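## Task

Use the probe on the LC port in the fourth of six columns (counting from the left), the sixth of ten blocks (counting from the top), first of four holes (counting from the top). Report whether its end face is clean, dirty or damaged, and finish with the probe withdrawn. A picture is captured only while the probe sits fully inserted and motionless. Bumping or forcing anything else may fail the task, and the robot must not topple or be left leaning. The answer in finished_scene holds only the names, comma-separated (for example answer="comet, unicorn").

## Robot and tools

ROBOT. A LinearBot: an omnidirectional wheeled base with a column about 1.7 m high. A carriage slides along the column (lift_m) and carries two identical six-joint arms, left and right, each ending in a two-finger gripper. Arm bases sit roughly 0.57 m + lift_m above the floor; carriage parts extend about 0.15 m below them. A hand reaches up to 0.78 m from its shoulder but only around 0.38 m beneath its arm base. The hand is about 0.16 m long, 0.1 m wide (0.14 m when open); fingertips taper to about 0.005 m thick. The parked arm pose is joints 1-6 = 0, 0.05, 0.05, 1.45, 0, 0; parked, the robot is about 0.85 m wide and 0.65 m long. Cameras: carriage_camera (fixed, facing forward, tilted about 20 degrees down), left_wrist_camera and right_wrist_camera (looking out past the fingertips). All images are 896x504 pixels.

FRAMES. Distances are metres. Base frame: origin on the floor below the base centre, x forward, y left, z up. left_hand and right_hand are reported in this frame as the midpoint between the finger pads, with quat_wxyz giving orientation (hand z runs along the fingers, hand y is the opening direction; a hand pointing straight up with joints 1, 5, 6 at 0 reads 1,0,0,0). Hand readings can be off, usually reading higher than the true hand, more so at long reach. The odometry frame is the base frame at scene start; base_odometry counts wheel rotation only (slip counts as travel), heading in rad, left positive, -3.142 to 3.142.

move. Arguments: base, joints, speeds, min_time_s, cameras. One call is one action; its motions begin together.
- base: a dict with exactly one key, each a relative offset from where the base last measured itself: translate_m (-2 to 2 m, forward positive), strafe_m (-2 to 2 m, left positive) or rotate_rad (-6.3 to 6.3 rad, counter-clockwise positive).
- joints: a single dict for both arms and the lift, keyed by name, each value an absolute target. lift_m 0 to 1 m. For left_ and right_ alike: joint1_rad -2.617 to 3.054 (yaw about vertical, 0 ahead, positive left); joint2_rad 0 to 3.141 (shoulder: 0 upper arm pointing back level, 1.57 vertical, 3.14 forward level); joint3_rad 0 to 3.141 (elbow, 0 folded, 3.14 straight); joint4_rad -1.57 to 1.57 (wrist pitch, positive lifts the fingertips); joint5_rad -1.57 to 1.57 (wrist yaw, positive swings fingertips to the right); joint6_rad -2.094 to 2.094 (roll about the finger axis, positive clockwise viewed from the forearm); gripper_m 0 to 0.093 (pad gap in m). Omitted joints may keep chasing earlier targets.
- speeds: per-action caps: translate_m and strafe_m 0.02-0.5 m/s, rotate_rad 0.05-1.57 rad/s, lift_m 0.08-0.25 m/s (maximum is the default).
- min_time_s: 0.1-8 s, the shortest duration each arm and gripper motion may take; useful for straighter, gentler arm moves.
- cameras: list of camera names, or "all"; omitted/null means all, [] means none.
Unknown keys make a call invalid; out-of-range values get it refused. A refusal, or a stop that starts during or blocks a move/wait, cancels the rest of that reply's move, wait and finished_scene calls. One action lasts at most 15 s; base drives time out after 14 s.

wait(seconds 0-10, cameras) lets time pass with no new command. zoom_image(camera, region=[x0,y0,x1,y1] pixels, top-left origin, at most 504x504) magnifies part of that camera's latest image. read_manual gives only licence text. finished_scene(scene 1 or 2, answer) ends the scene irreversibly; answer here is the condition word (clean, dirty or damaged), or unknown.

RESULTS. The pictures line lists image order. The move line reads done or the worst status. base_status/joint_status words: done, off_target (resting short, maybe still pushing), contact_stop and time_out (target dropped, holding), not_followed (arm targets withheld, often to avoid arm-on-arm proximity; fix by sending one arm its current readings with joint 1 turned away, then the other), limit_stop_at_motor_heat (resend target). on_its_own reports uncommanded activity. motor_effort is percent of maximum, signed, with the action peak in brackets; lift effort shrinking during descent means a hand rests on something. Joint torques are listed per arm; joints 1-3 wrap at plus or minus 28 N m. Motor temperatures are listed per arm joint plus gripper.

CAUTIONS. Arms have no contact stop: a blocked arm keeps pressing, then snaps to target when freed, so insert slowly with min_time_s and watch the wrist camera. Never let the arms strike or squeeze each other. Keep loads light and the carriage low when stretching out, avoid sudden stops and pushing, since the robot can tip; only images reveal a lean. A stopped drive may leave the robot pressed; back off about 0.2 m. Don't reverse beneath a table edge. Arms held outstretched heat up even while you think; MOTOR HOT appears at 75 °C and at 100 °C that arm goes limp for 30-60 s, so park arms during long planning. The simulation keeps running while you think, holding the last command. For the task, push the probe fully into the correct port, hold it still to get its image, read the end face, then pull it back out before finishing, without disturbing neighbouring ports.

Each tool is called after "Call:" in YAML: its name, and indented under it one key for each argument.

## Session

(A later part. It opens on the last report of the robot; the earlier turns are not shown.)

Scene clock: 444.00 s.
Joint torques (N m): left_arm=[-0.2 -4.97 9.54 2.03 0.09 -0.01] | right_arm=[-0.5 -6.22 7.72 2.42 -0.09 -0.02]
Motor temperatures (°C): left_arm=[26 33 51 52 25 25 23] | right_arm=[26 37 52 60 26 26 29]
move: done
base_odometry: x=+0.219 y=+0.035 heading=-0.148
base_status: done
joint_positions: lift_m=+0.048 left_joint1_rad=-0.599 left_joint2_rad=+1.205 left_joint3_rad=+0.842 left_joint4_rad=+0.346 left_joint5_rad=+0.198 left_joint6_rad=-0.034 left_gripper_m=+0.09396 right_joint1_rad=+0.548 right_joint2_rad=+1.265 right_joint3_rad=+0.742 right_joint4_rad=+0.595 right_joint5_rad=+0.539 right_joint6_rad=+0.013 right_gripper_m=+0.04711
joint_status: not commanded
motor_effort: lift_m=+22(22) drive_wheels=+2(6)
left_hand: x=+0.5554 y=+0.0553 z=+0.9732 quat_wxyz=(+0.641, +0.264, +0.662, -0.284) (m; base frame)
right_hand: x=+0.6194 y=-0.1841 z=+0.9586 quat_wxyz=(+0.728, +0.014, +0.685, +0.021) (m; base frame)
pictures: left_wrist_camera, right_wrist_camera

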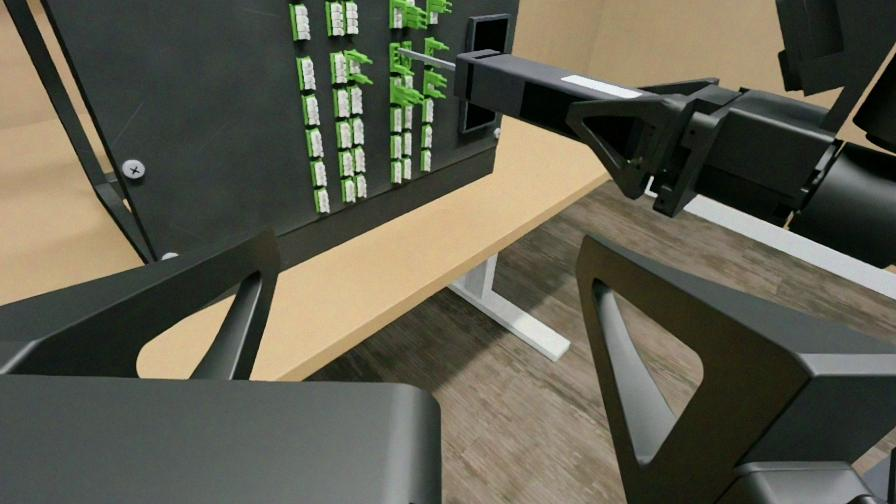

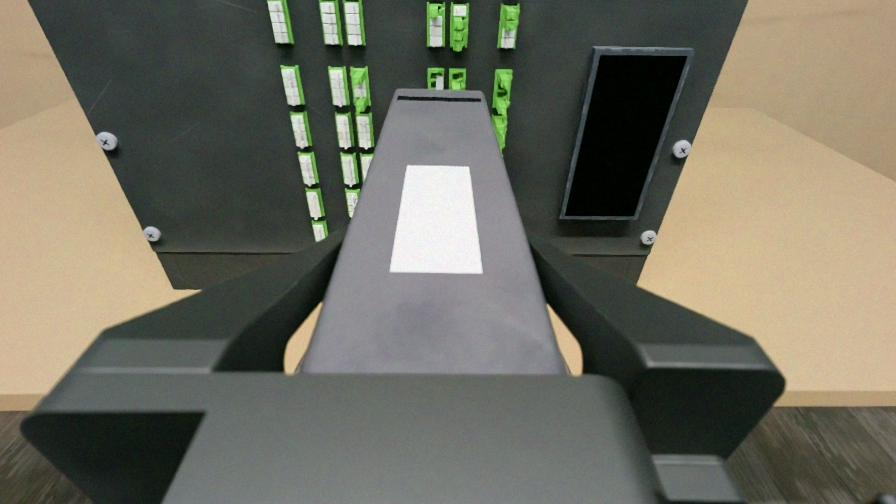

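Call:
move:
  base: {"strafe_m": 0.001}
  speeds: {"strafe_m": 0.02}
  cameras: ["right_wrist_camera", "left_wrist_camera"]

Call:
zoom_image:
  camera: "right_wrist_camera"
  region: [425, 50, 455, 90]

Call:
zoom_image:
  camera: "left_wrist_camera"
  region: [380, 35, 420, 75]

Scene clock: 452.97 s.
Joint torques (N m): left_arm=[-0.24 -4.97 9.54 2.03 0.09 -0.01] | right_arm=[-0.42 -6.2 7.71 2.41 -0.06 0]
Motor temperatures (°C): left_arm=[26 33 51 52 25 25 23] | right_arm=[26 37 52 59 26 26 29]
move: done
base_odometry: x=+0.220 y=+0.036 heading=-0.148
base_status: done
joint_positions: lift_m=+0.048 left_joint1_rad=-0.599 left_joint2_rad=+1.205 left_joint3_rad=+0.842 left_joint4_rad=+0.346 left_joint5_rad=+0.198 left_joint6_rad=-0.034 left_gripper_m=+0.09396 right_joint1_rad=+0.547 right_joint2_rad=+1.265 right_joint3_rad=+0.742 right_joint4_rad=+0.595 right_joint5_rad=+0.539 right_joint6_rad=+0.013 right_gripper_m=+0.04711
joint_status: not commanded
motor_effort: lift_m=+22(22) drive_wheels=-5(5)
left_hand: x=+0.5554 y=+0.0553 z=+0.9732 quat_wxyz=(+0.641, +0.264, +0.662, -0.284) (m; base frame)
right_hand: x=+0.6195 y=-0.1843 z=+0.9586 quat_wxyz=(+0.728, +0.015, +0.685, +0.021) (m; base frame)
pictures: left_wrist_camera, right_wrist_camera

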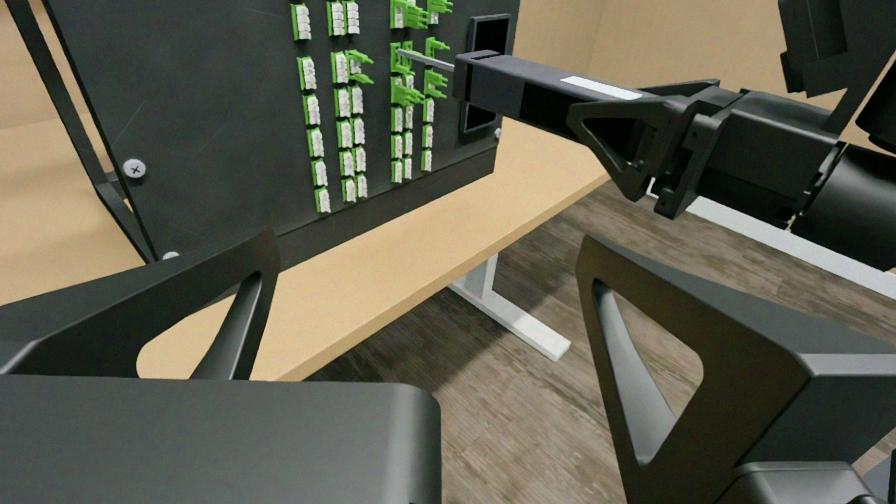

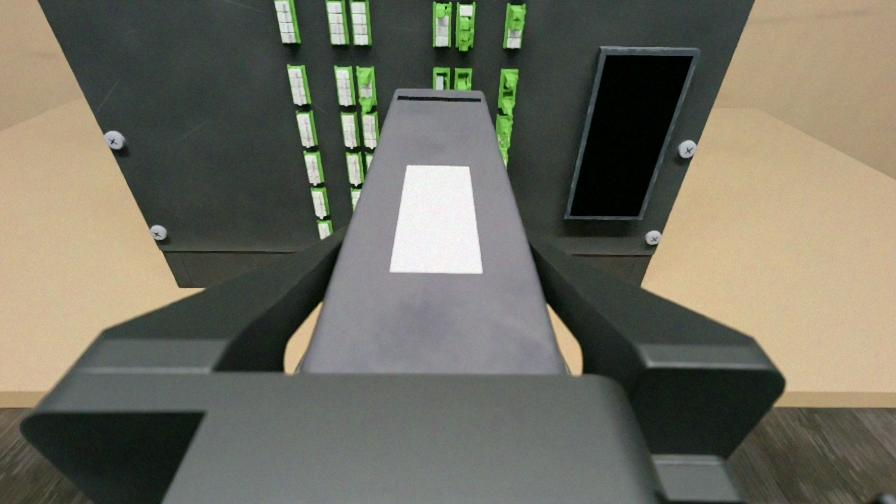

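Scaled by 12.600 from the camera's 896x504 image, which has a finer 1280x720 frame.

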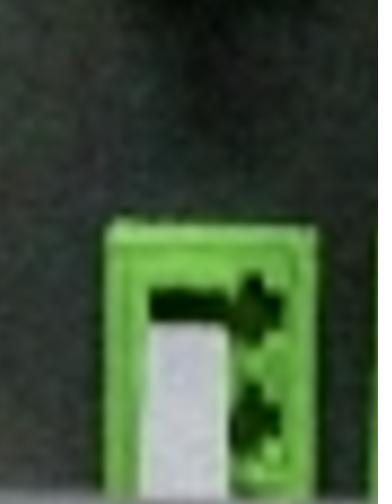

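Scaled by 12.600 from the camera's 896x504 image, which has a finer 1280x720 frame.

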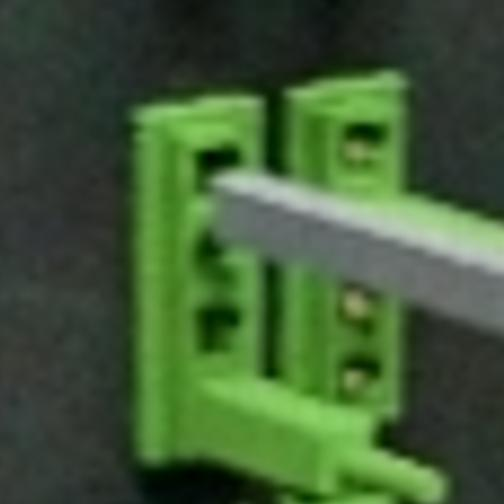

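Call:
move:
  base: {"translate_m": 0.002}
  speeds: {"translate_m": 0.02}
  joints: {"lift_m": 0.0498}
  cameras: ["right_wrist_camera", "left_wrist_camera"]

Call:
zoom_image:
  camera: "right_wrist_camera"
  region: [425, 50, 455, 90]

Call:
zoom_image:
  camera: "left_wrist_camera"
  region: [380, 35, 420, 75]

Scene clock: 460.73 s.
Joint torques (N m): left_arm=[-0.16 -4.92 9.57 2.03 0.09 -0.01] | right_arm=[-0.47 -6.2 7.73 2.42 -0.03 0]
Motor temperatures (°C): left_arm=[26 33 51 52 25 25 23] | right_arm=[26 37 52 59 26 26 29]
move: done
base_odometry: x=+0.222 y=+0.035 heading=-0.149
base_status: done
joint_positions: lift_m=+0.049 left_joint1_rad=-0.599 left_joint2_rad=+1.204 left_joint3_rad=+0.842 left_joint4_rad=+0.346 left_joint5_rad=+0.198 left_joint6_rad=-0.034 left_gripper_m=+0.09396 right_joint1_rad=+0.547 right_joint2_rad=+1.265 right_joint3_rad=+0.742 right_joint4_rad=+0.595 right_joint5_rad=+0.537 right_joint6_rad=+0.013 right_gripper_m=+0.04711
joint_status: all done
motor_effort: lift_m=+24(26) drive_wheels=-4(10)
left_hand: x=+0.5553 y=+0.0554 z=+0.9743 quat_wxyz=(+0.641, +0.264, +0.662, -0.284) (m; base frame)
right_hand: x=+0.6195 y=-0.1839 z=+0.9597 quat_wxyz=(+0.728, +0.014, +0.685, +0.022) (m; base frame)
pictures: left_wrist_camera, right_wrist_camera

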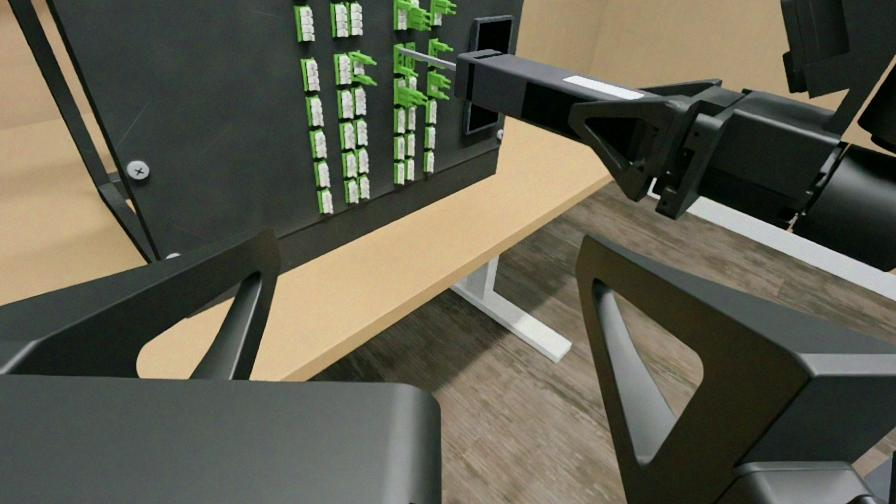

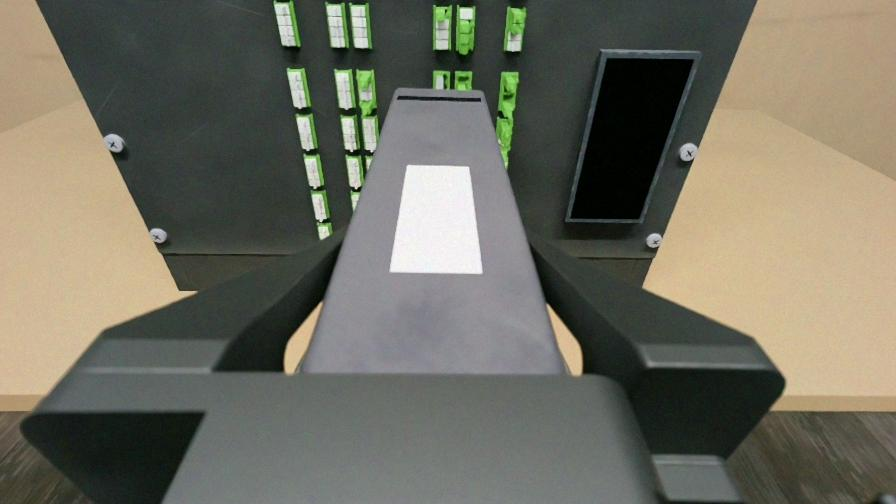

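Scaled by 12.600 from the camera's 896x504 image, which has a finer 1280x720 frame.

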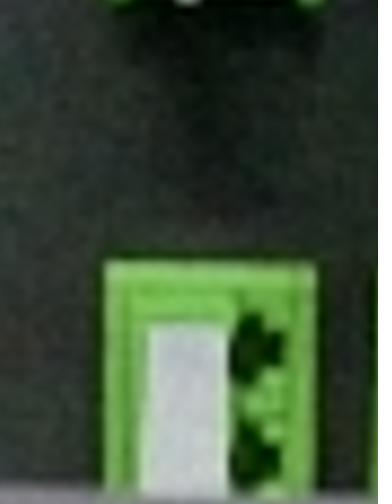

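Scaled by 12.600 from the camera's 896x504 image, which has a finer 1280x720 frame.

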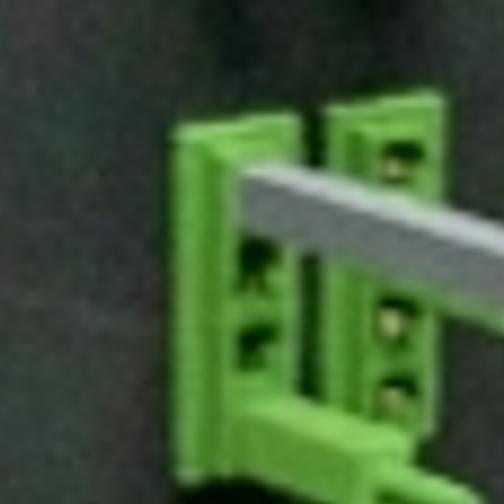

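Call:
move:
  base: {"translate_m": 0.002}
  speeds: {"translate_m": 0.02}
  cameras: ["right_wrist_camera", "left_wrist_camera"]

Call:
zoom_image:
  camera: "right_wrist_camera"
  region: [425, 50, 455, 90]

Call:
zoom_image:
  camera: "left_wrist_camera"
  region: [380, 35, 420, 75]

Scene clock: 465.67 s.
Joint torques (N m): left_arm=[-0.17 -4.9 9.54 2.03 0.09 -0.01] | right_arm=[-0.46 -6.28 7.71 2.4 -0.03 -0.01]
Motor temperatures (°C): left_arm=[26 33 51 52 25 25 23] | right_arm=[26 37 52 59 26 26 29]
move: done
base_odometry: x=+0.223 y=+0.035 heading=-0.149
base_status: done
joint_positions: lift_m=+0.049 left_joint1_rad=-0.599 left_joint2_rad=+1.204 left_joint3_rad=+0.842 left_joint4_rad=+0.346 left_joint5_rad=+0.198 left_joint6_rad=-0.034 left_gripper_m=+0.09396 right_joint1_rad=+0.547 right_joint2_rad=+1.265 right_joint3_rad=+0.742 right_joint4_rad=+0.596 right_joint5_rad=+0.536 right_joint6_rad=+0.013 right_gripper_m=+0.04711
joint_status: not commanded
motor_effort: lift_m=+24(24) drive_wheels=+1(11)
left_hand: x=+0.5553 y=+0.0554 z=+0.9743 quat_wxyz=(+0.641, +0.264, +0.662, -0.284) (m; base frame)
right_hand: x=+0.6195 y=-0.1837 z=+0.9598 quat_wxyz=(+0.729, +0.013, +0.685, +0.022) (m; base frame)
pictures: left_wrist_camera, right_wrist_camera

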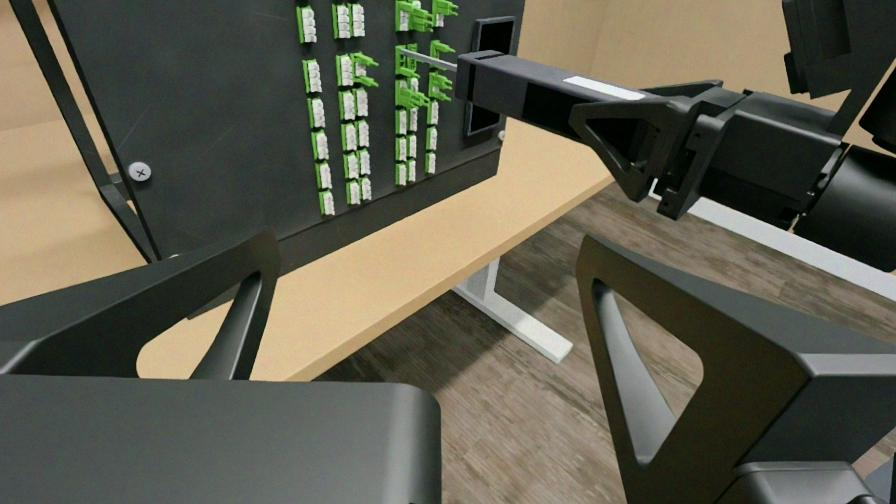

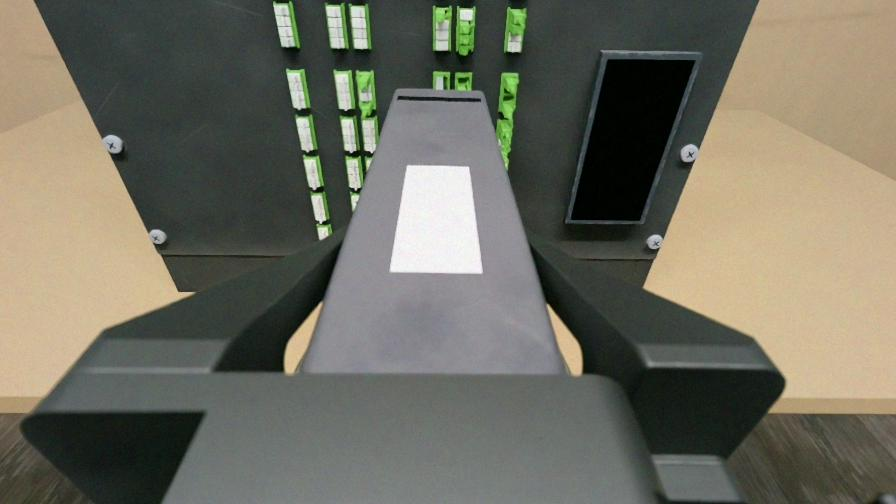

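Scaled by 12.600 from the camera's 896x504 image, which has a finer 1280x720 frame.

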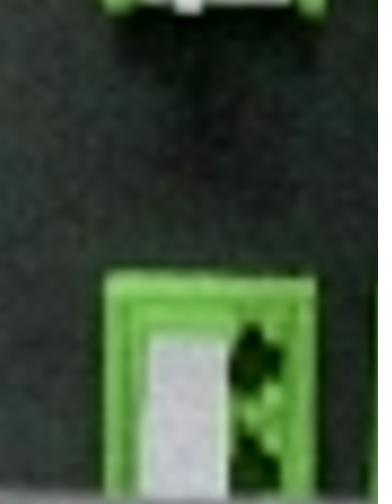

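Scaled by 12.600 from the camera's 896x504 image, which has a finer 1280x720 frame.

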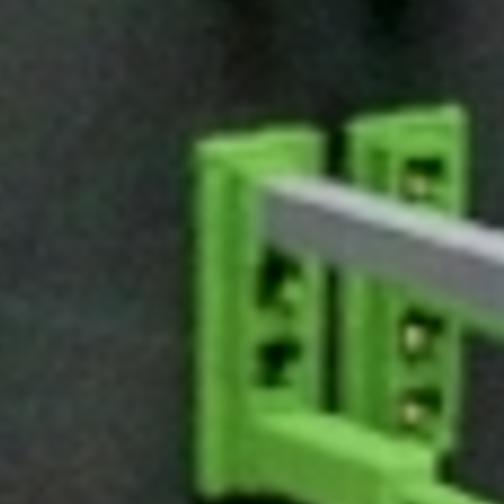

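Call:
move:
  base: {"translate_m": 0.003}
  speeds: {"translate_m": 0.02}
  cameras: ["right_wrist_camera", "left_wrist_camera"]

Call:
zoom_image:
  camera: "right_wrist_camera"
  region: [425, 50, 455, 90]

Call:
zoom_image:
  camera: "left_wrist_camera"
  region: [380, 35, 420, 75]

Scene clock: 472.23 s.
Joint torques (N m): left_arm=[-0.16 -4.88 9.58 2.04 0.09 -0.01] | right_arm=[-0.53 -6.26 7.65 2.39 -0.05 -0.01]
Motor temperatures (°C): left_arm=[26 33 51 52 25 25 23] | right_arm=[26 37 52 59 26 26 29]
move: done
base_odometry: x=+0.226 y=+0.034 heading=-0.149
base_status: done
joint_positions: lift_m=+0.049 left_joint1_rad=-0.599 left_joint2_rad=+1.204 left_joint3_rad=+0.842 left_joint4_rad=+0.346 left_joint5_rad=+0.198 left_joint6_rad=-0.034 left_gripper_m=+0.09396 right_joint1_rad=+0.547 right_joint2_rad=+1.265 right_joint3_rad=+0.742 right_joint4_rad=+0.596 right_joint5_rad=+0.536 right_joint6_rad=+0.013 right_gripper_m=+0.04711
joint_status: not commanded
motor_effort: lift_m=+24(24) drive_wheels=-4(12)
left_hand: x=+0.5553 y=+0.0554 z=+0.9743 quat_wxyz=(+0.641, +0.264, +0.662, -0.284) (m; base frame)
right_hand: x=+0.6195 y=-0.1837 z=+0.9598 quat_wxyz=(+0.729, +0.013, +0.685, +0.022) (m; base frame)
pictures: left_wrist_camera, right_wrist_camera

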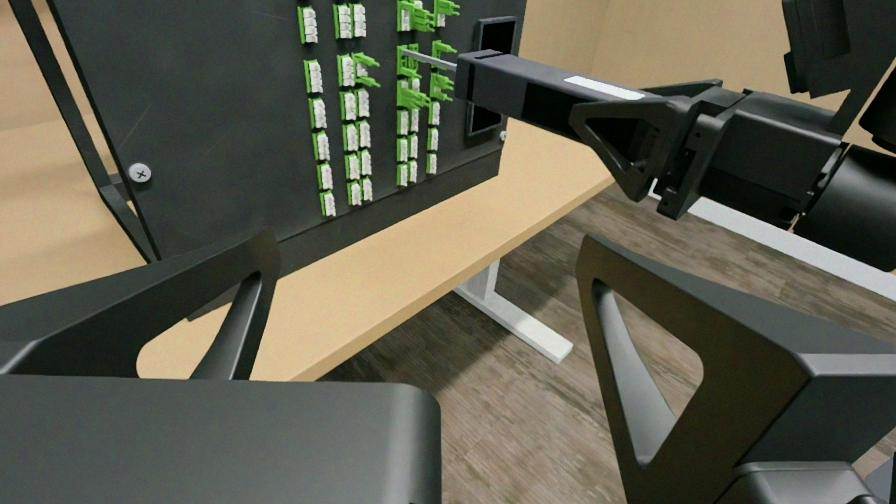

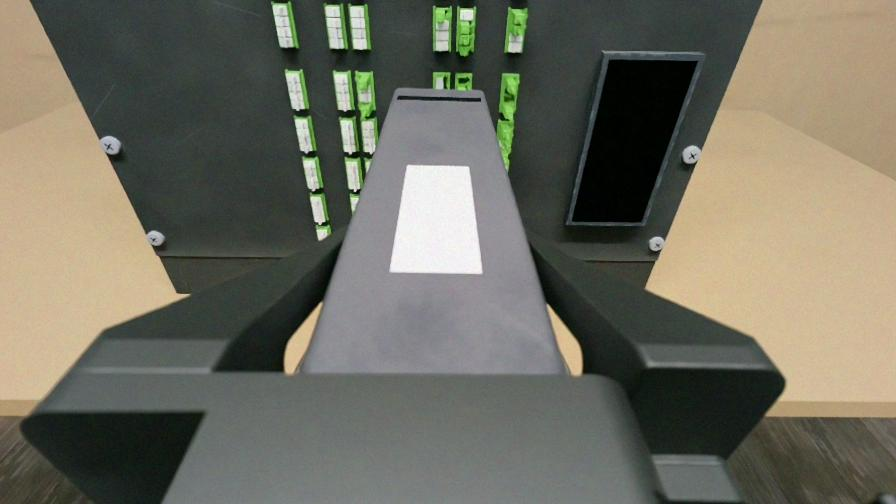

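Scaled by 12.600 from the camera's 896x504 image, which has a finer 1280x720 frame.

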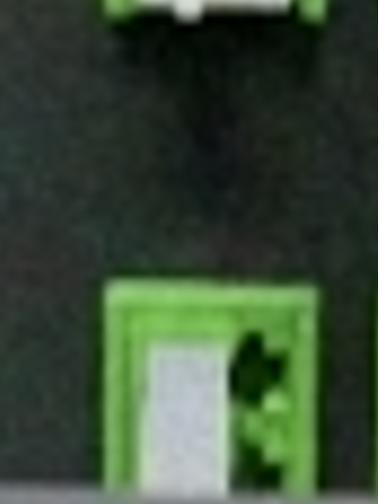

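Scaled by 12.600 from the camera's 896x504 image, which has a finer 1280x720 frame.

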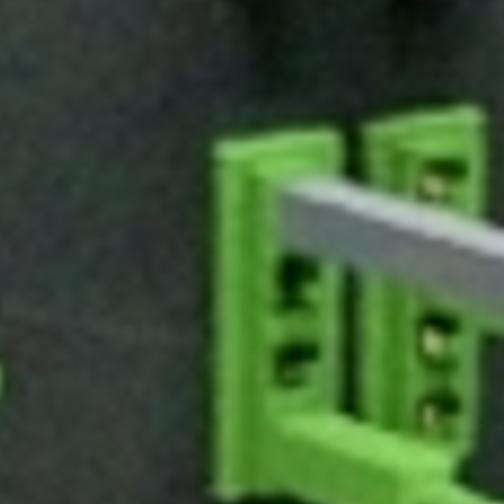

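Call:
move:
  base: {"translate_m": 0.003}
  speeds: {"translate_m": 0.02}
  cameras: ["right_wrist_camera"]

Call:
zoom_image:
  camera: "right_wrist_camera"
  region: [425, 50, 455, 90]

Scene clock: 477.03 s.
Joint torques (N m): left_arm=[-0.17 -4.92 9.54 2.03 0.09 -0.01] | right_arm=[-0.42 -6.24 7.76 2.41 -0.04 -0.01]
Motor temperatures (°C): left_arm=[26 33 51 52 25 25 23] | right_arm=[26 37 52 59 26 26 29]
move: done
base_odometry: x=+0.229 y=+0.033 heading=-0.150
base_status: done
joint_positions: lift_m=+0.049 left_joint1_rad=-0.599 left_joint2_rad=+1.204 left_joint3_rad=+0.842 left_joint4_rad=+0.346 left_joint5_rad=+0.198 left_joint6_rad=-0.034 left_gripper_m=+0.09396 right_joint1_rad=+0.547 right_joint2_rad=+1.265 right_joint3_rad=+0.742 right_joint4_rad=+0.596 right_joint5_rad=+0.535 right_joint6_rad=+0.013 right_gripper_m=+0.04711
joint_status: not commanded
motor_effort: lift_m=+24(24) drive_wheels=-4(12)
left_hand: x=+0.5553 y=+0.0554 z=+0.9743 quat_wxyz=(+0.641, +0.264, +0.662, -0.284) (m; base frame)
right_hand: x=+0.6195 y=-0.1836 z=+0.9598 quat_wxyz=(+0.729, +0.013, +0.685, +0.022) (m; base frame)
pictures: right_wrist_camera

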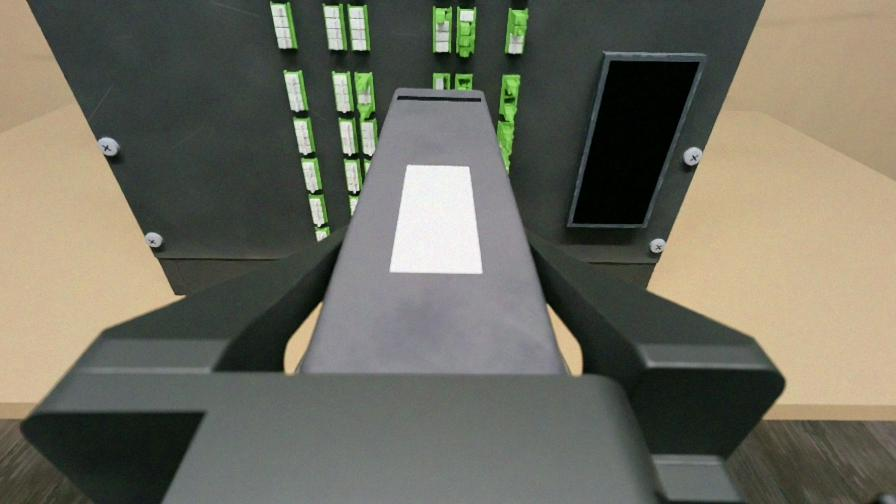

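Scaled by 12.600 from the camera's 896x504 image, which has a finer 1280x720 frame.

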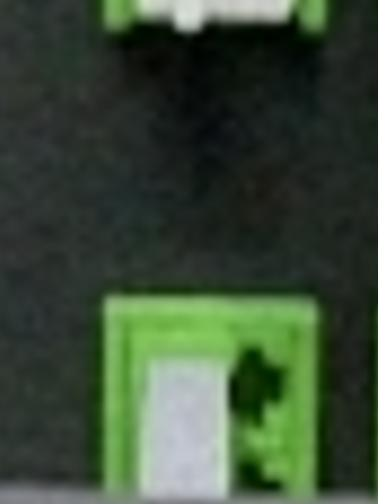

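Call:
move:
  base: {"translate_m": 0.002}
  speeds: {"translate_m": 0.02}
  cameras: ["right_wrist_camera"]

Call:
zoom_image:
  camera: "right_wrist_camera"
  region: [425, 50, 455, 90]

Scene clock: 481.30 s.
Joint torques (N m): left_arm=[-0.23 -4.9 9.58 2.04 0.09 -0.01] | right_arm=[-0.42 -6.19 7.69 2.41 0.03 -0.02]
Motor temperatures (°C): left_arm=[26 33 51 52 25 25 23] | right_arm=[26 37 52 59 26 26 29]
move: done
base_odometry: x=+0.231 y=+0.033 heading=-0.150
base_status: done
joint_positions: lift_m=+0.049 left_joint1_rad=-0.599 left_joint2_rad=+1.204 left_joint3_rad=+0.842 left_joint4_rad=+0.346 left_joint5_rad=+0.198 left_joint6_rad=-0.034 left_gripper_m=+0.09396 right_joint1_rad=+0.547 right_joint2_rad=+1.265 right_joint3_rad=+0.742 right_joint4_rad=+0.596 right_joint5_rad=+0.530 right_joint6_rad=+0.013 right_gripper_m=+0.04711
joint_status: not commanded
motor_effort: lift_m=+24(24) drive_wheels=+0(10)
left_hand: x=+0.5553 y=+0.0554 z=+0.9744 quat_wxyz=(+0.642, +0.264, +0.662, -0.284) (m; base frame)
right_hand: x=+0.6194 y=-0.1828 z=+0.9599 quat_wxyz=(+0.729, +0.012, +0.684, +0.024) (m; base frame)
pictures: right_wrist_camera

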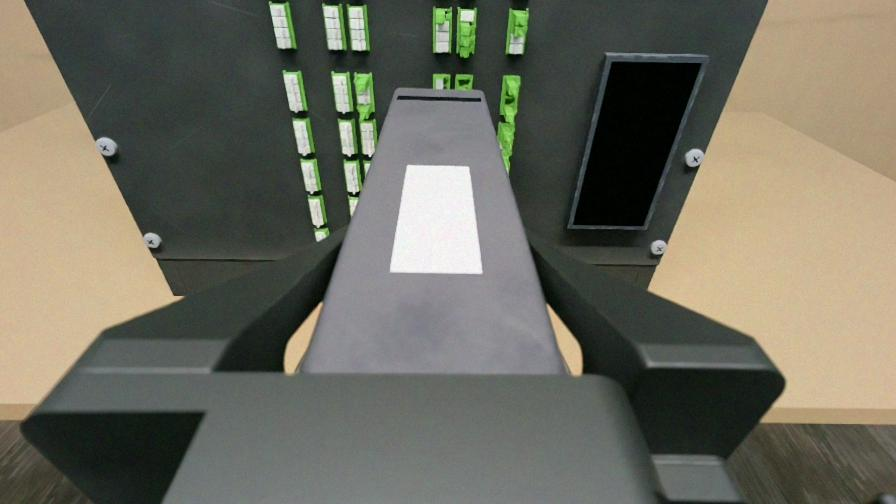

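Scaled by 12.600 from the camera's 896x504 image, which has a finer 1280x720 frame.

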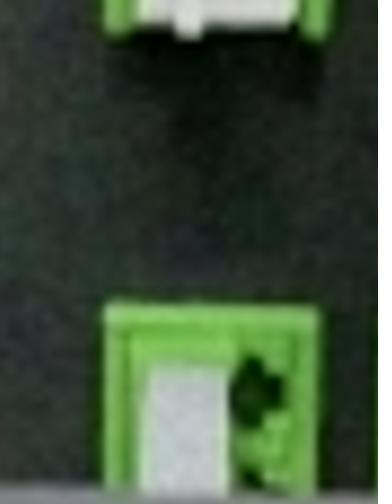

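Call:
move:
  base: {"translate_m": 0.002}
  speeds: {"translate_m": 0.02}
  cameras: ["right_wrist_camera"]

Call:
zoom_image:
  camera: "right_wrist_camera"
  region: [425, 50, 455, 90]

Scene clock: 486.77 s.
Joint torques (N m): left_arm=[-0.16 -4.9 9.54 2.03 0.09 -0.01] | right_arm=[-0.59 -6.2 7.71 2.39 -0.07 -0.03]
Motor temperatures (°C): left_arm=[26 33 51 52 25 25 23] | right_arm=[26 37 52 59 26 26 29]
move: done
base_odometry: x=+0.233 y=+0.032 heading=-0.150
base_status: done
joint_positions: lift_m=+0.049 left_joint1_rad=-0.599 left_joint2_rad=+1.204 left_joint3_rad=+0.842 left_joint4_rad=+0.346 left_joint5_rad=+0.198 left_joint6_rad=-0.034 left_gripper_m=+0.09396 right_joint1_rad=+0.549 right_joint2_rad=+1.265 right_joint3_rad=+0.742 right_joint4_rad=+0.595 right_joint5_rad=+0.537 right_joint6_rad=+0.013 right_gripper_m=+0.04711
joint_status: not commanded
motor_effort: lift_m=+24(24) drive_wheels=+0(15)
left_hand: x=+0.5553 y=+0.0554 z=+0.9744 quat_wxyz=(+0.642, +0.264, +0.662, -0.284) (m; base frame)
right_hand: x=+0.6193 y=-0.1834 z=+0.9597 quat_wxyz=(+0.728, +0.013, +0.685, +0.022) (m; base frame)
pictures: right_wrist_camera

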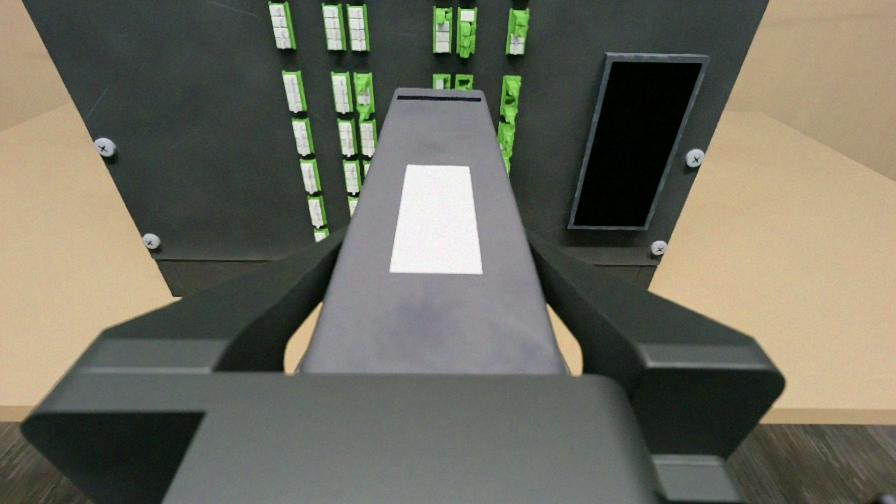

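Scaled by 12.600 from the camera's 896x504 image, which has a finer 1280x720 frame.

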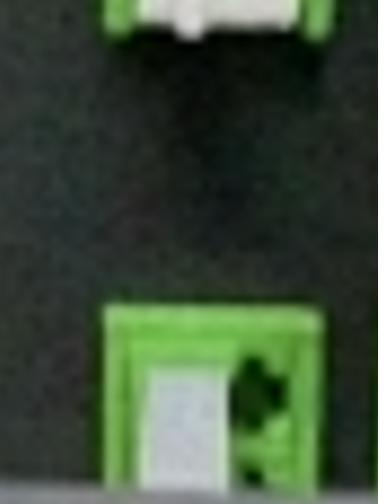

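Call:
move:
  base: {"translate_m": 0.002}
  speeds: {"translate_m": 0.02}
  cameras: ["right_wrist_camera"]

Call:
zoom_image:
  camera: "right_wrist_camera"
  region: [425, 50, 455, 90]

Scene clock: 492.20 s.
Joint torques (N m): left_arm=[-0.16 -4.89 9.57 2.04 0.09 -0.01] | right_arm=[-0.84 -5.56 7.76 2.49 -0.1 -0.01]
Motor temperatures (°C): left_arm=[26 33 51 52 25 25 23] | right_arm=[26 37 52 59 26 26 29]
move: done
base_odometry: x=+0.235 y=+0.032 heading=-0.150
base_status: done
joint_positions: lift_m=+0.049 left_joint1_rad=-0.599 left_joint2_rad=+1.204 left_joint3_rad=+0.842 left_joint4_rad=+0.346 left_joint5_rad=+0.198 left_joint6_rad=-0.034 left_gripper_m=+0.09396 right_joint1_rad=+0.552 right_joint2_rad=+1.259 right_joint3_rad=+0.742 right_joint4_rad=+0.587 right_joint5_rad=+0.540 right_joint6_rad=+0.013 right_gripper_m=+0.04711
joint_status: not commanded
motor_effort: lift_m=+24(24) drive_wheels=+2(13)
left_hand: x=+0.5553 y=+0.0554 z=+0.9744 quat_wxyz=(+0.642, +0.264, +0.662, -0.284) (m; base frame)
right_hand: x=+0.6178 y=-0.1831 z=+0.9603 quat_wxyz=(+0.728, +0.013, +0.685, +0.022) (m; base frame)
pictures: right_wrist_camera

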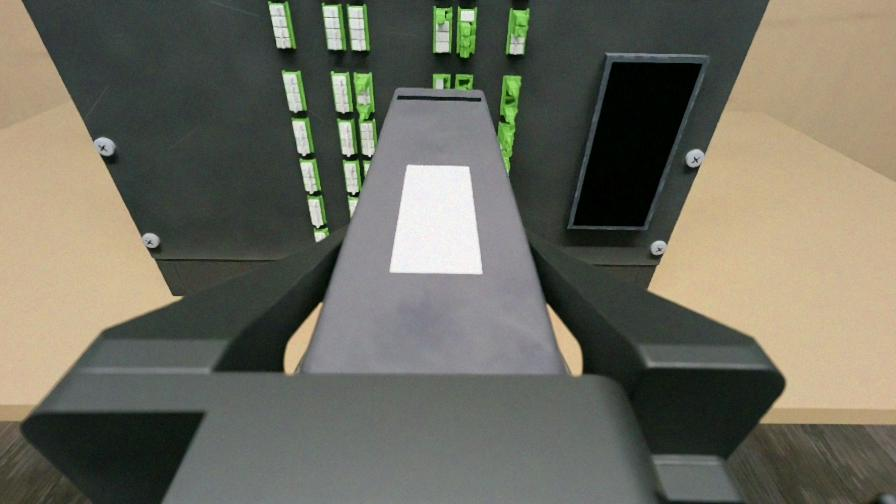

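Scaled by 12.600 from the camera's 896x504 image, which has a finer 1280x720 frame.

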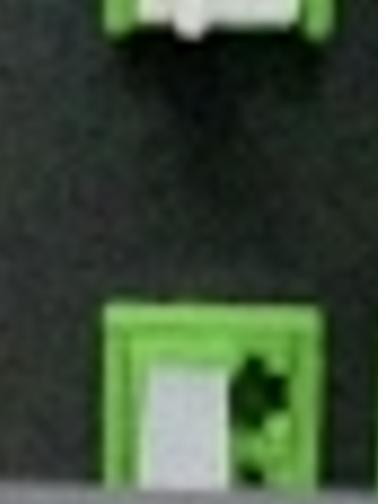

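Call:
zoom_image:
  camera: "right_wrist_camera"
  region: [90, 132, 120, 162]

Call:
zoom_image:
  camera: "right_wrist_camera"
  region: [136, 226, 166, 256]

Call:
zoom_image:
  camera: "right_wrist_camera"
  region: [680, 143, 710, 173]

Call:
zoom_image:
  camera: "right_wrist_camera"
  region: [644, 233, 674, 263]

Call:
zoom_image:
  camera: "right_wrist_camera"
  region: [380, 155, 490, 285]

Call:
move:
  cameras: ["left_wrist_camera"]

Call:
zoom_image:
  camera: "left_wrist_camera"
  region: [380, 35, 420, 75]

Scaled by 16.800 from the camera's 896x504 image, which has a finer 1280x720 frame.

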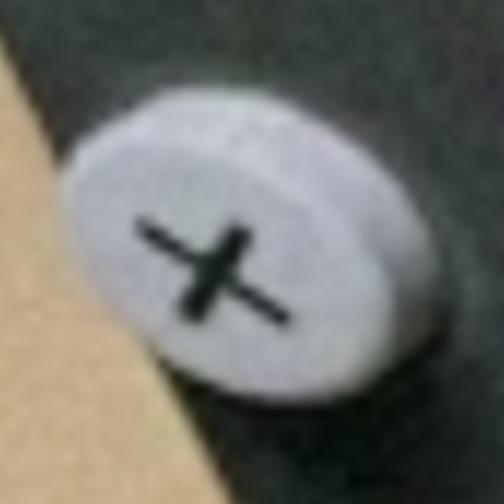

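Scaled by 16.800 from the camera's 896x504 image, which has a finer 1280x720 frame.

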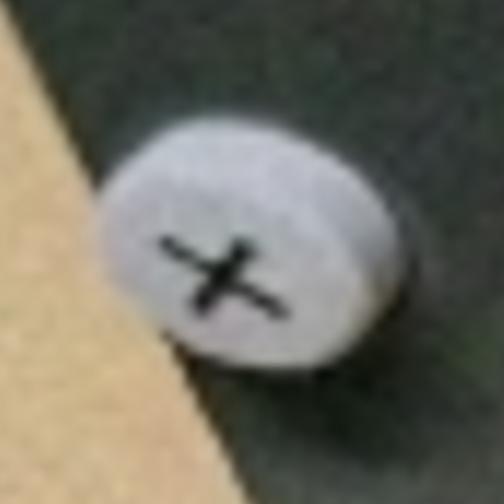

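Scaled by 16.800 from the camera's 896x504 image, which has a finer 1280x720 frame.

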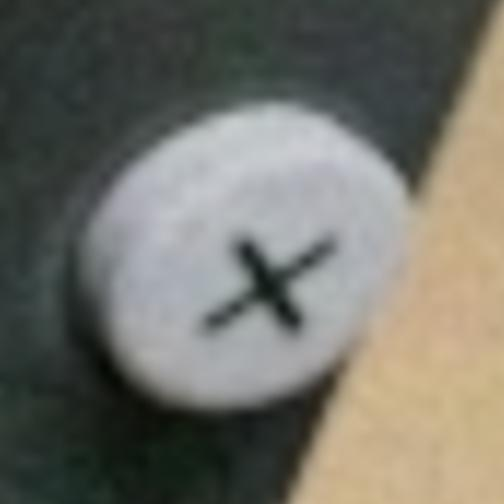

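Scaled by 16.800 from the camera's 896x504 image, which has a finer 1280x720 frame.

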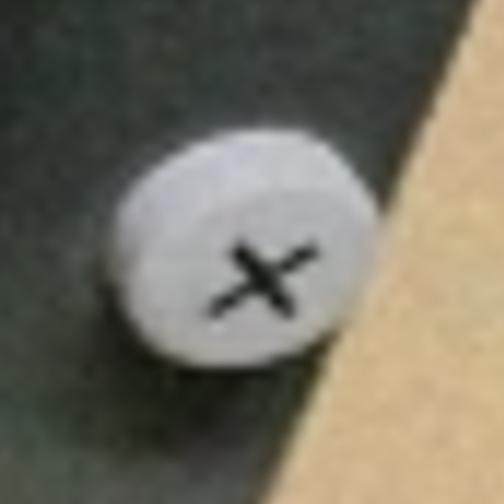

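Scaled by 3.877 from the camera's 896x504 image, which has a finer 1280x720 frame.

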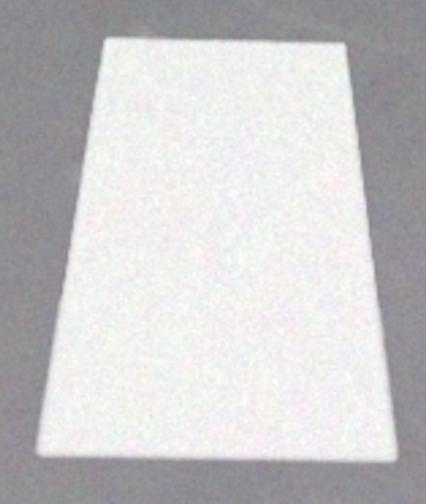

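Scene clock: 502.37 s.
Joint torques (N m): left_arm=[-0.17 -4.89 9.55 2.03 0.09 -0.01] | right_arm=[-0.94 -5.59 7.75 2.48 -0.09 -0.01]
Motor temperatures (°C): left_arm=[26 33 51 52 25 25 23] | right_arm=[26 37 53 61 26 26 29]
base_odometry: x=+0.235 y=+0.032 heading=-0.150
base_status: done
joint_positions: lift_m=+0.049 left_joint1_rad=-0.599 left_joint2_rad=+1.204 left_joint3_rad=+0.842 left_joint4_rad=+0.346 left_joint5_rad=+0.198 left_joint6_rad=-0.034 left_gripper_m=+0.09396 right_joint1_rad=+0.552 right_joint2_rad=+1.259 right_joint3_rad=+0.742 right_joint4_rad=+0.587 right_joint5_rad=+0.540 right_joint6_rad=+0.013 right_gripper_m=+0.04711
joint_status: not commanded
motor_effort: lift_m=+24(24) drive_wheels=+2(13)
left_hand: x=+0.5553 y=+0.0554 z=+0.9744 quat_wxyz=(+0.642, +0.264, +0.662, -0.284) (m; base frame)
right_hand: x=+0.6178 y=-0.1831 z=+0.9603 quat_wxyz=(+0.728, +0.013, +0.685, +0.022) (m; base frame)
pictures: left_wrist_camera

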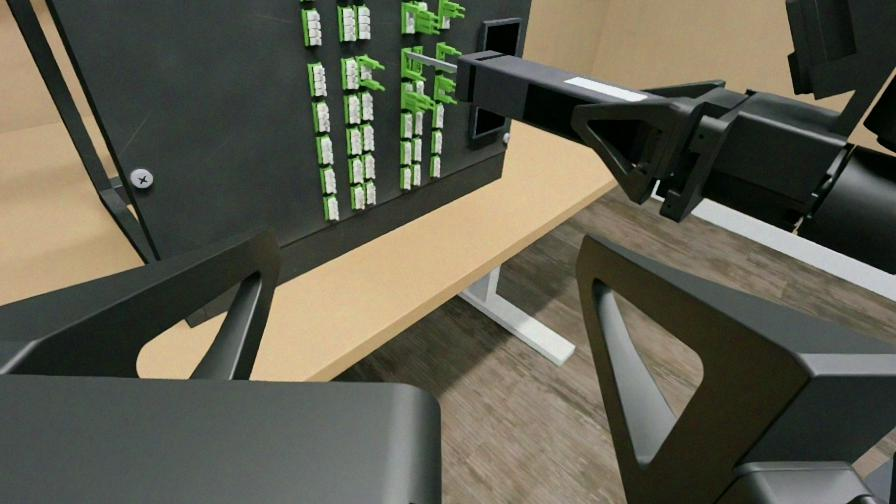

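Scaled by 12.600 from the camera's 896x504 image, which has a finer 1280x720 frame.

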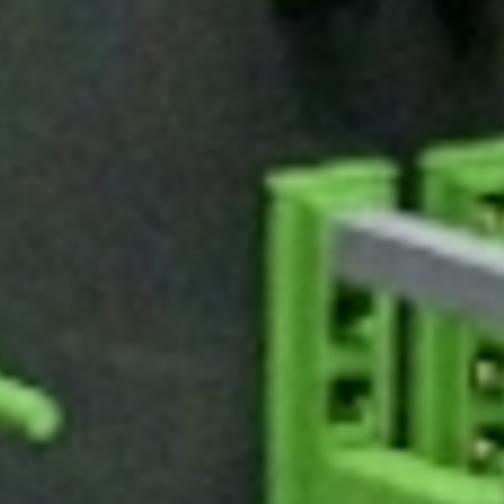

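Call:
move:
  base: {"translate_m": -0.002}
  speeds: {"translate_m": 0.02}
  cameras: []

Call:
move:
  joints: {"lift_m": 0.0467, "right_joint4_rad": 0.670}
  min_time_s: 0.6
  speeds: {"lift_m": 0.08}
  cameras: ["right_wrist_camera"]

Call:
zoom_image:
  camera: "right_wrist_camera"
  region: [425, 50, 455, 90]

Scene clock: 515.00 s.
Joint torques (N m): left_arm=[-0.14 -4.94 9.54 2.04 0.09 -0.01] | right_arm=[-0.46 -5.79 7.69 2.47 0.04 -0.02]
Motor temperatures (°C): left_arm=[26 33 51 52 25 25 23] | right_arm=[26 36 53 62 26 26 29]
move: done
base_odometry: x=+0.233 y=+0.032 heading=-0.151
base_status: done
joint_positions: lift_m=+0.049 left_joint1_rad=-0.599 left_joint2_rad=+1.204 left_joint3_rad=+0.842 left_joint4_rad=+0.346 left_joint5_rad=+0.198 left_joint6_rad=-0.034 left_gripper_m=+0.09396 right_joint1_rad=+0.548 right_joint2_rad=+1.261 right_joint3_rad=+0.742 right_joint4_rad=+0.589 right_joint5_rad=+0.529 right_joint6_rad=+0.013 right_gripper_m=+0.04711
joint_status: not commanded
motor_effort: lift_m=+24(24) drive_wheels=-1(11)
left_hand: x=+0.5553 y=+0.0554 z=+0.9743 quat_wxyz=(+0.641, +0.264, +0.662, -0.284) (m; base frame)
right_hand: x=+0.6188 y=-0.1826 z=+0.9599 quat_wxyz=(+0.728, +0.010, +0.685, +0.024) (m; base frame)
pictures: none
No camera images: "cameras" was empty.

Scene clock: 515.90 s.
Joint torques (N m): left_arm=[-0.17 -4.89 9.55 2.05 0.09 -0.02] | right_arm=[-0.44 -5.81 7.75 2.52 0.04 -0.02]
Motor temperatures (°C): left_arm=[26 33 51 52 25 25 23] | right_arm=[26 36 53 62 26 26 29]
move: off_target
base_odometry: x=+0.233 y=+0.032 heading=-0.151
base_status: not commanded
joint_positions: lift_m=+0.047 left_joint1_rad=-0.599 left_joint2_rad=+1.204 left_joint3_rad=+0.842 left_joint4_rad=+0.345 left_joint5_rad=+0.198 left_joint6_rad=-0.034 left_gripper_m=+0.09396 right_joint1_rad=+0.548 right_joint2_rad=+1.261 right_joint3_rad=+0.742 right_joint4_rad=+0.596 right_joint5_rad=+0.529 right_joint6_rad=+0.013 right_gripper_m=+0.04711
joint_status: right_joint4_rad off_target (ended at +0.596, target +0.670); the others done
motor_effort: lift_m=+18(19) drive_wheels=-3(3)
left_hand: x=+0.5553 y=+0.0554 z=+0.9716 quat_wxyz=(+0.641, +0.264, +0.662, -0.284) (m; base frame)
right_hand: x=+0.6187 y=-0.1827 z=+0.9590 quat_wxyz=(+0.730, +0.011, +0.683, +0.025) (m; base frame)
pictures: right_wrist_camera

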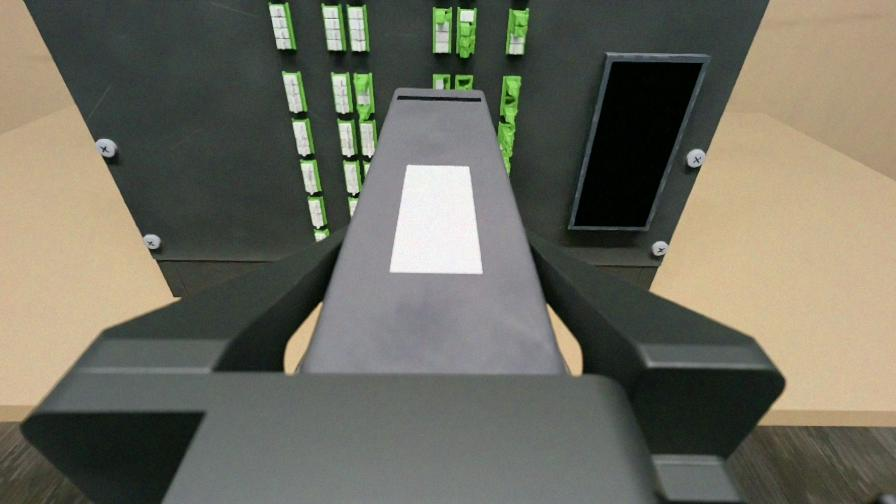

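Scaled by 12.600 from the camera's 896x504 image, which has a finer 1280x720 frame.

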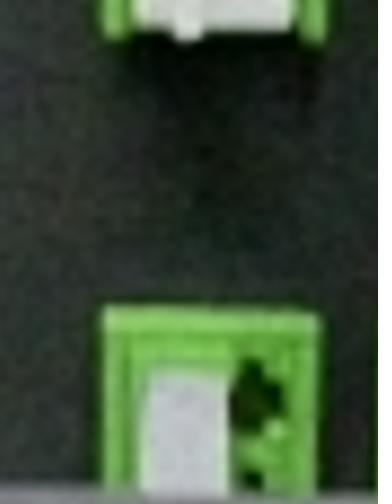

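Call:
move:
  base: {"translate_m": 0.002}
  joints: {"right_joint5_rad": 0.541}
  min_time_s: 0.5
  speeds: {"translate_m": 0.02}
  cameras: ["right_wrist_camera"]

Call:
zoom_image:
  camera: "right_wrist_camera"
  region: [425, 50, 455, 90]

Scene clock: 521.60 s.
Joint torques (N m): left_arm=[-0.18 -4.9 9.54 2.04 0.09 -0.01] | right_arm=[-0.51 -5.78 7.68 2.51 0.11 -0.02]
Motor temperatures (°C): left_arm=[26 33 51 53 25 25 23] | right_arm=[26 37 53 62 26 26 29]
move: done
base_odometry: x=+0.235 y=+0.032 heading=-0.151
base_status: done
joint_positions: lift_m=+0.047 left_joint1_rad=-0.599 left_joint2_rad=+1.204 left_joint3_rad=+0.842 left_joint4_rad=+0.345 left_joint5_rad=+0.198 left_joint6_rad=-0.034 left_gripper_m=+0.09396 right_joint1_rad=+0.548 right_joint2_rad=+1.261 right_joint3_rad=+0.742 right_joint4_rad=+0.597 right_joint5_rad=+0.531 right_joint6_rad=+0.013 right_gripper_m=+0.04711
joint_status: all done
motor_effort: lift_m=+18(18) drive_wheels=-3(9)
left_hand: x=+0.5553 y=+0.0554 z=+0.9717 quat_wxyz=(+0.641, +0.264, +0.662, -0.284) (m; base frame)
right_hand: x=+0.6187 y=-0.1830 z=+0.9591 quat_wxyz=(+0.730, +0.012, +0.683, +0.025) (m; base frame)
pictures: right_wrist_camera

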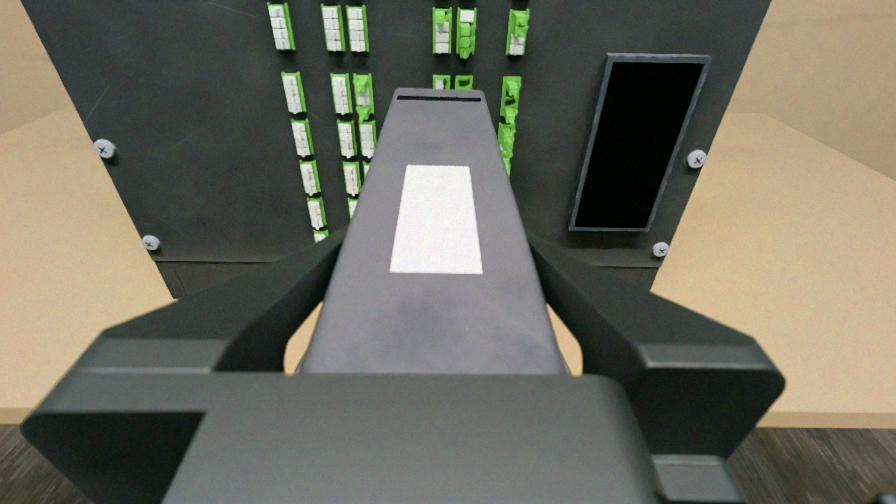

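Scaled by 12.600 from the camera's 896x504 image, which has a finer 1280x720 frame.

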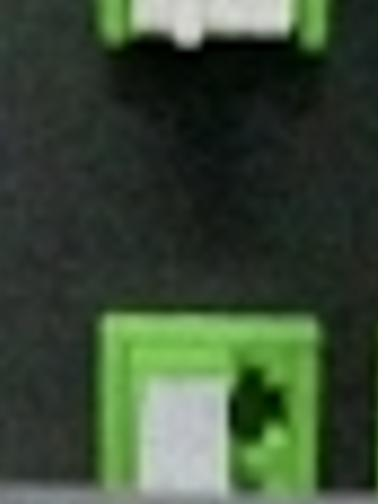

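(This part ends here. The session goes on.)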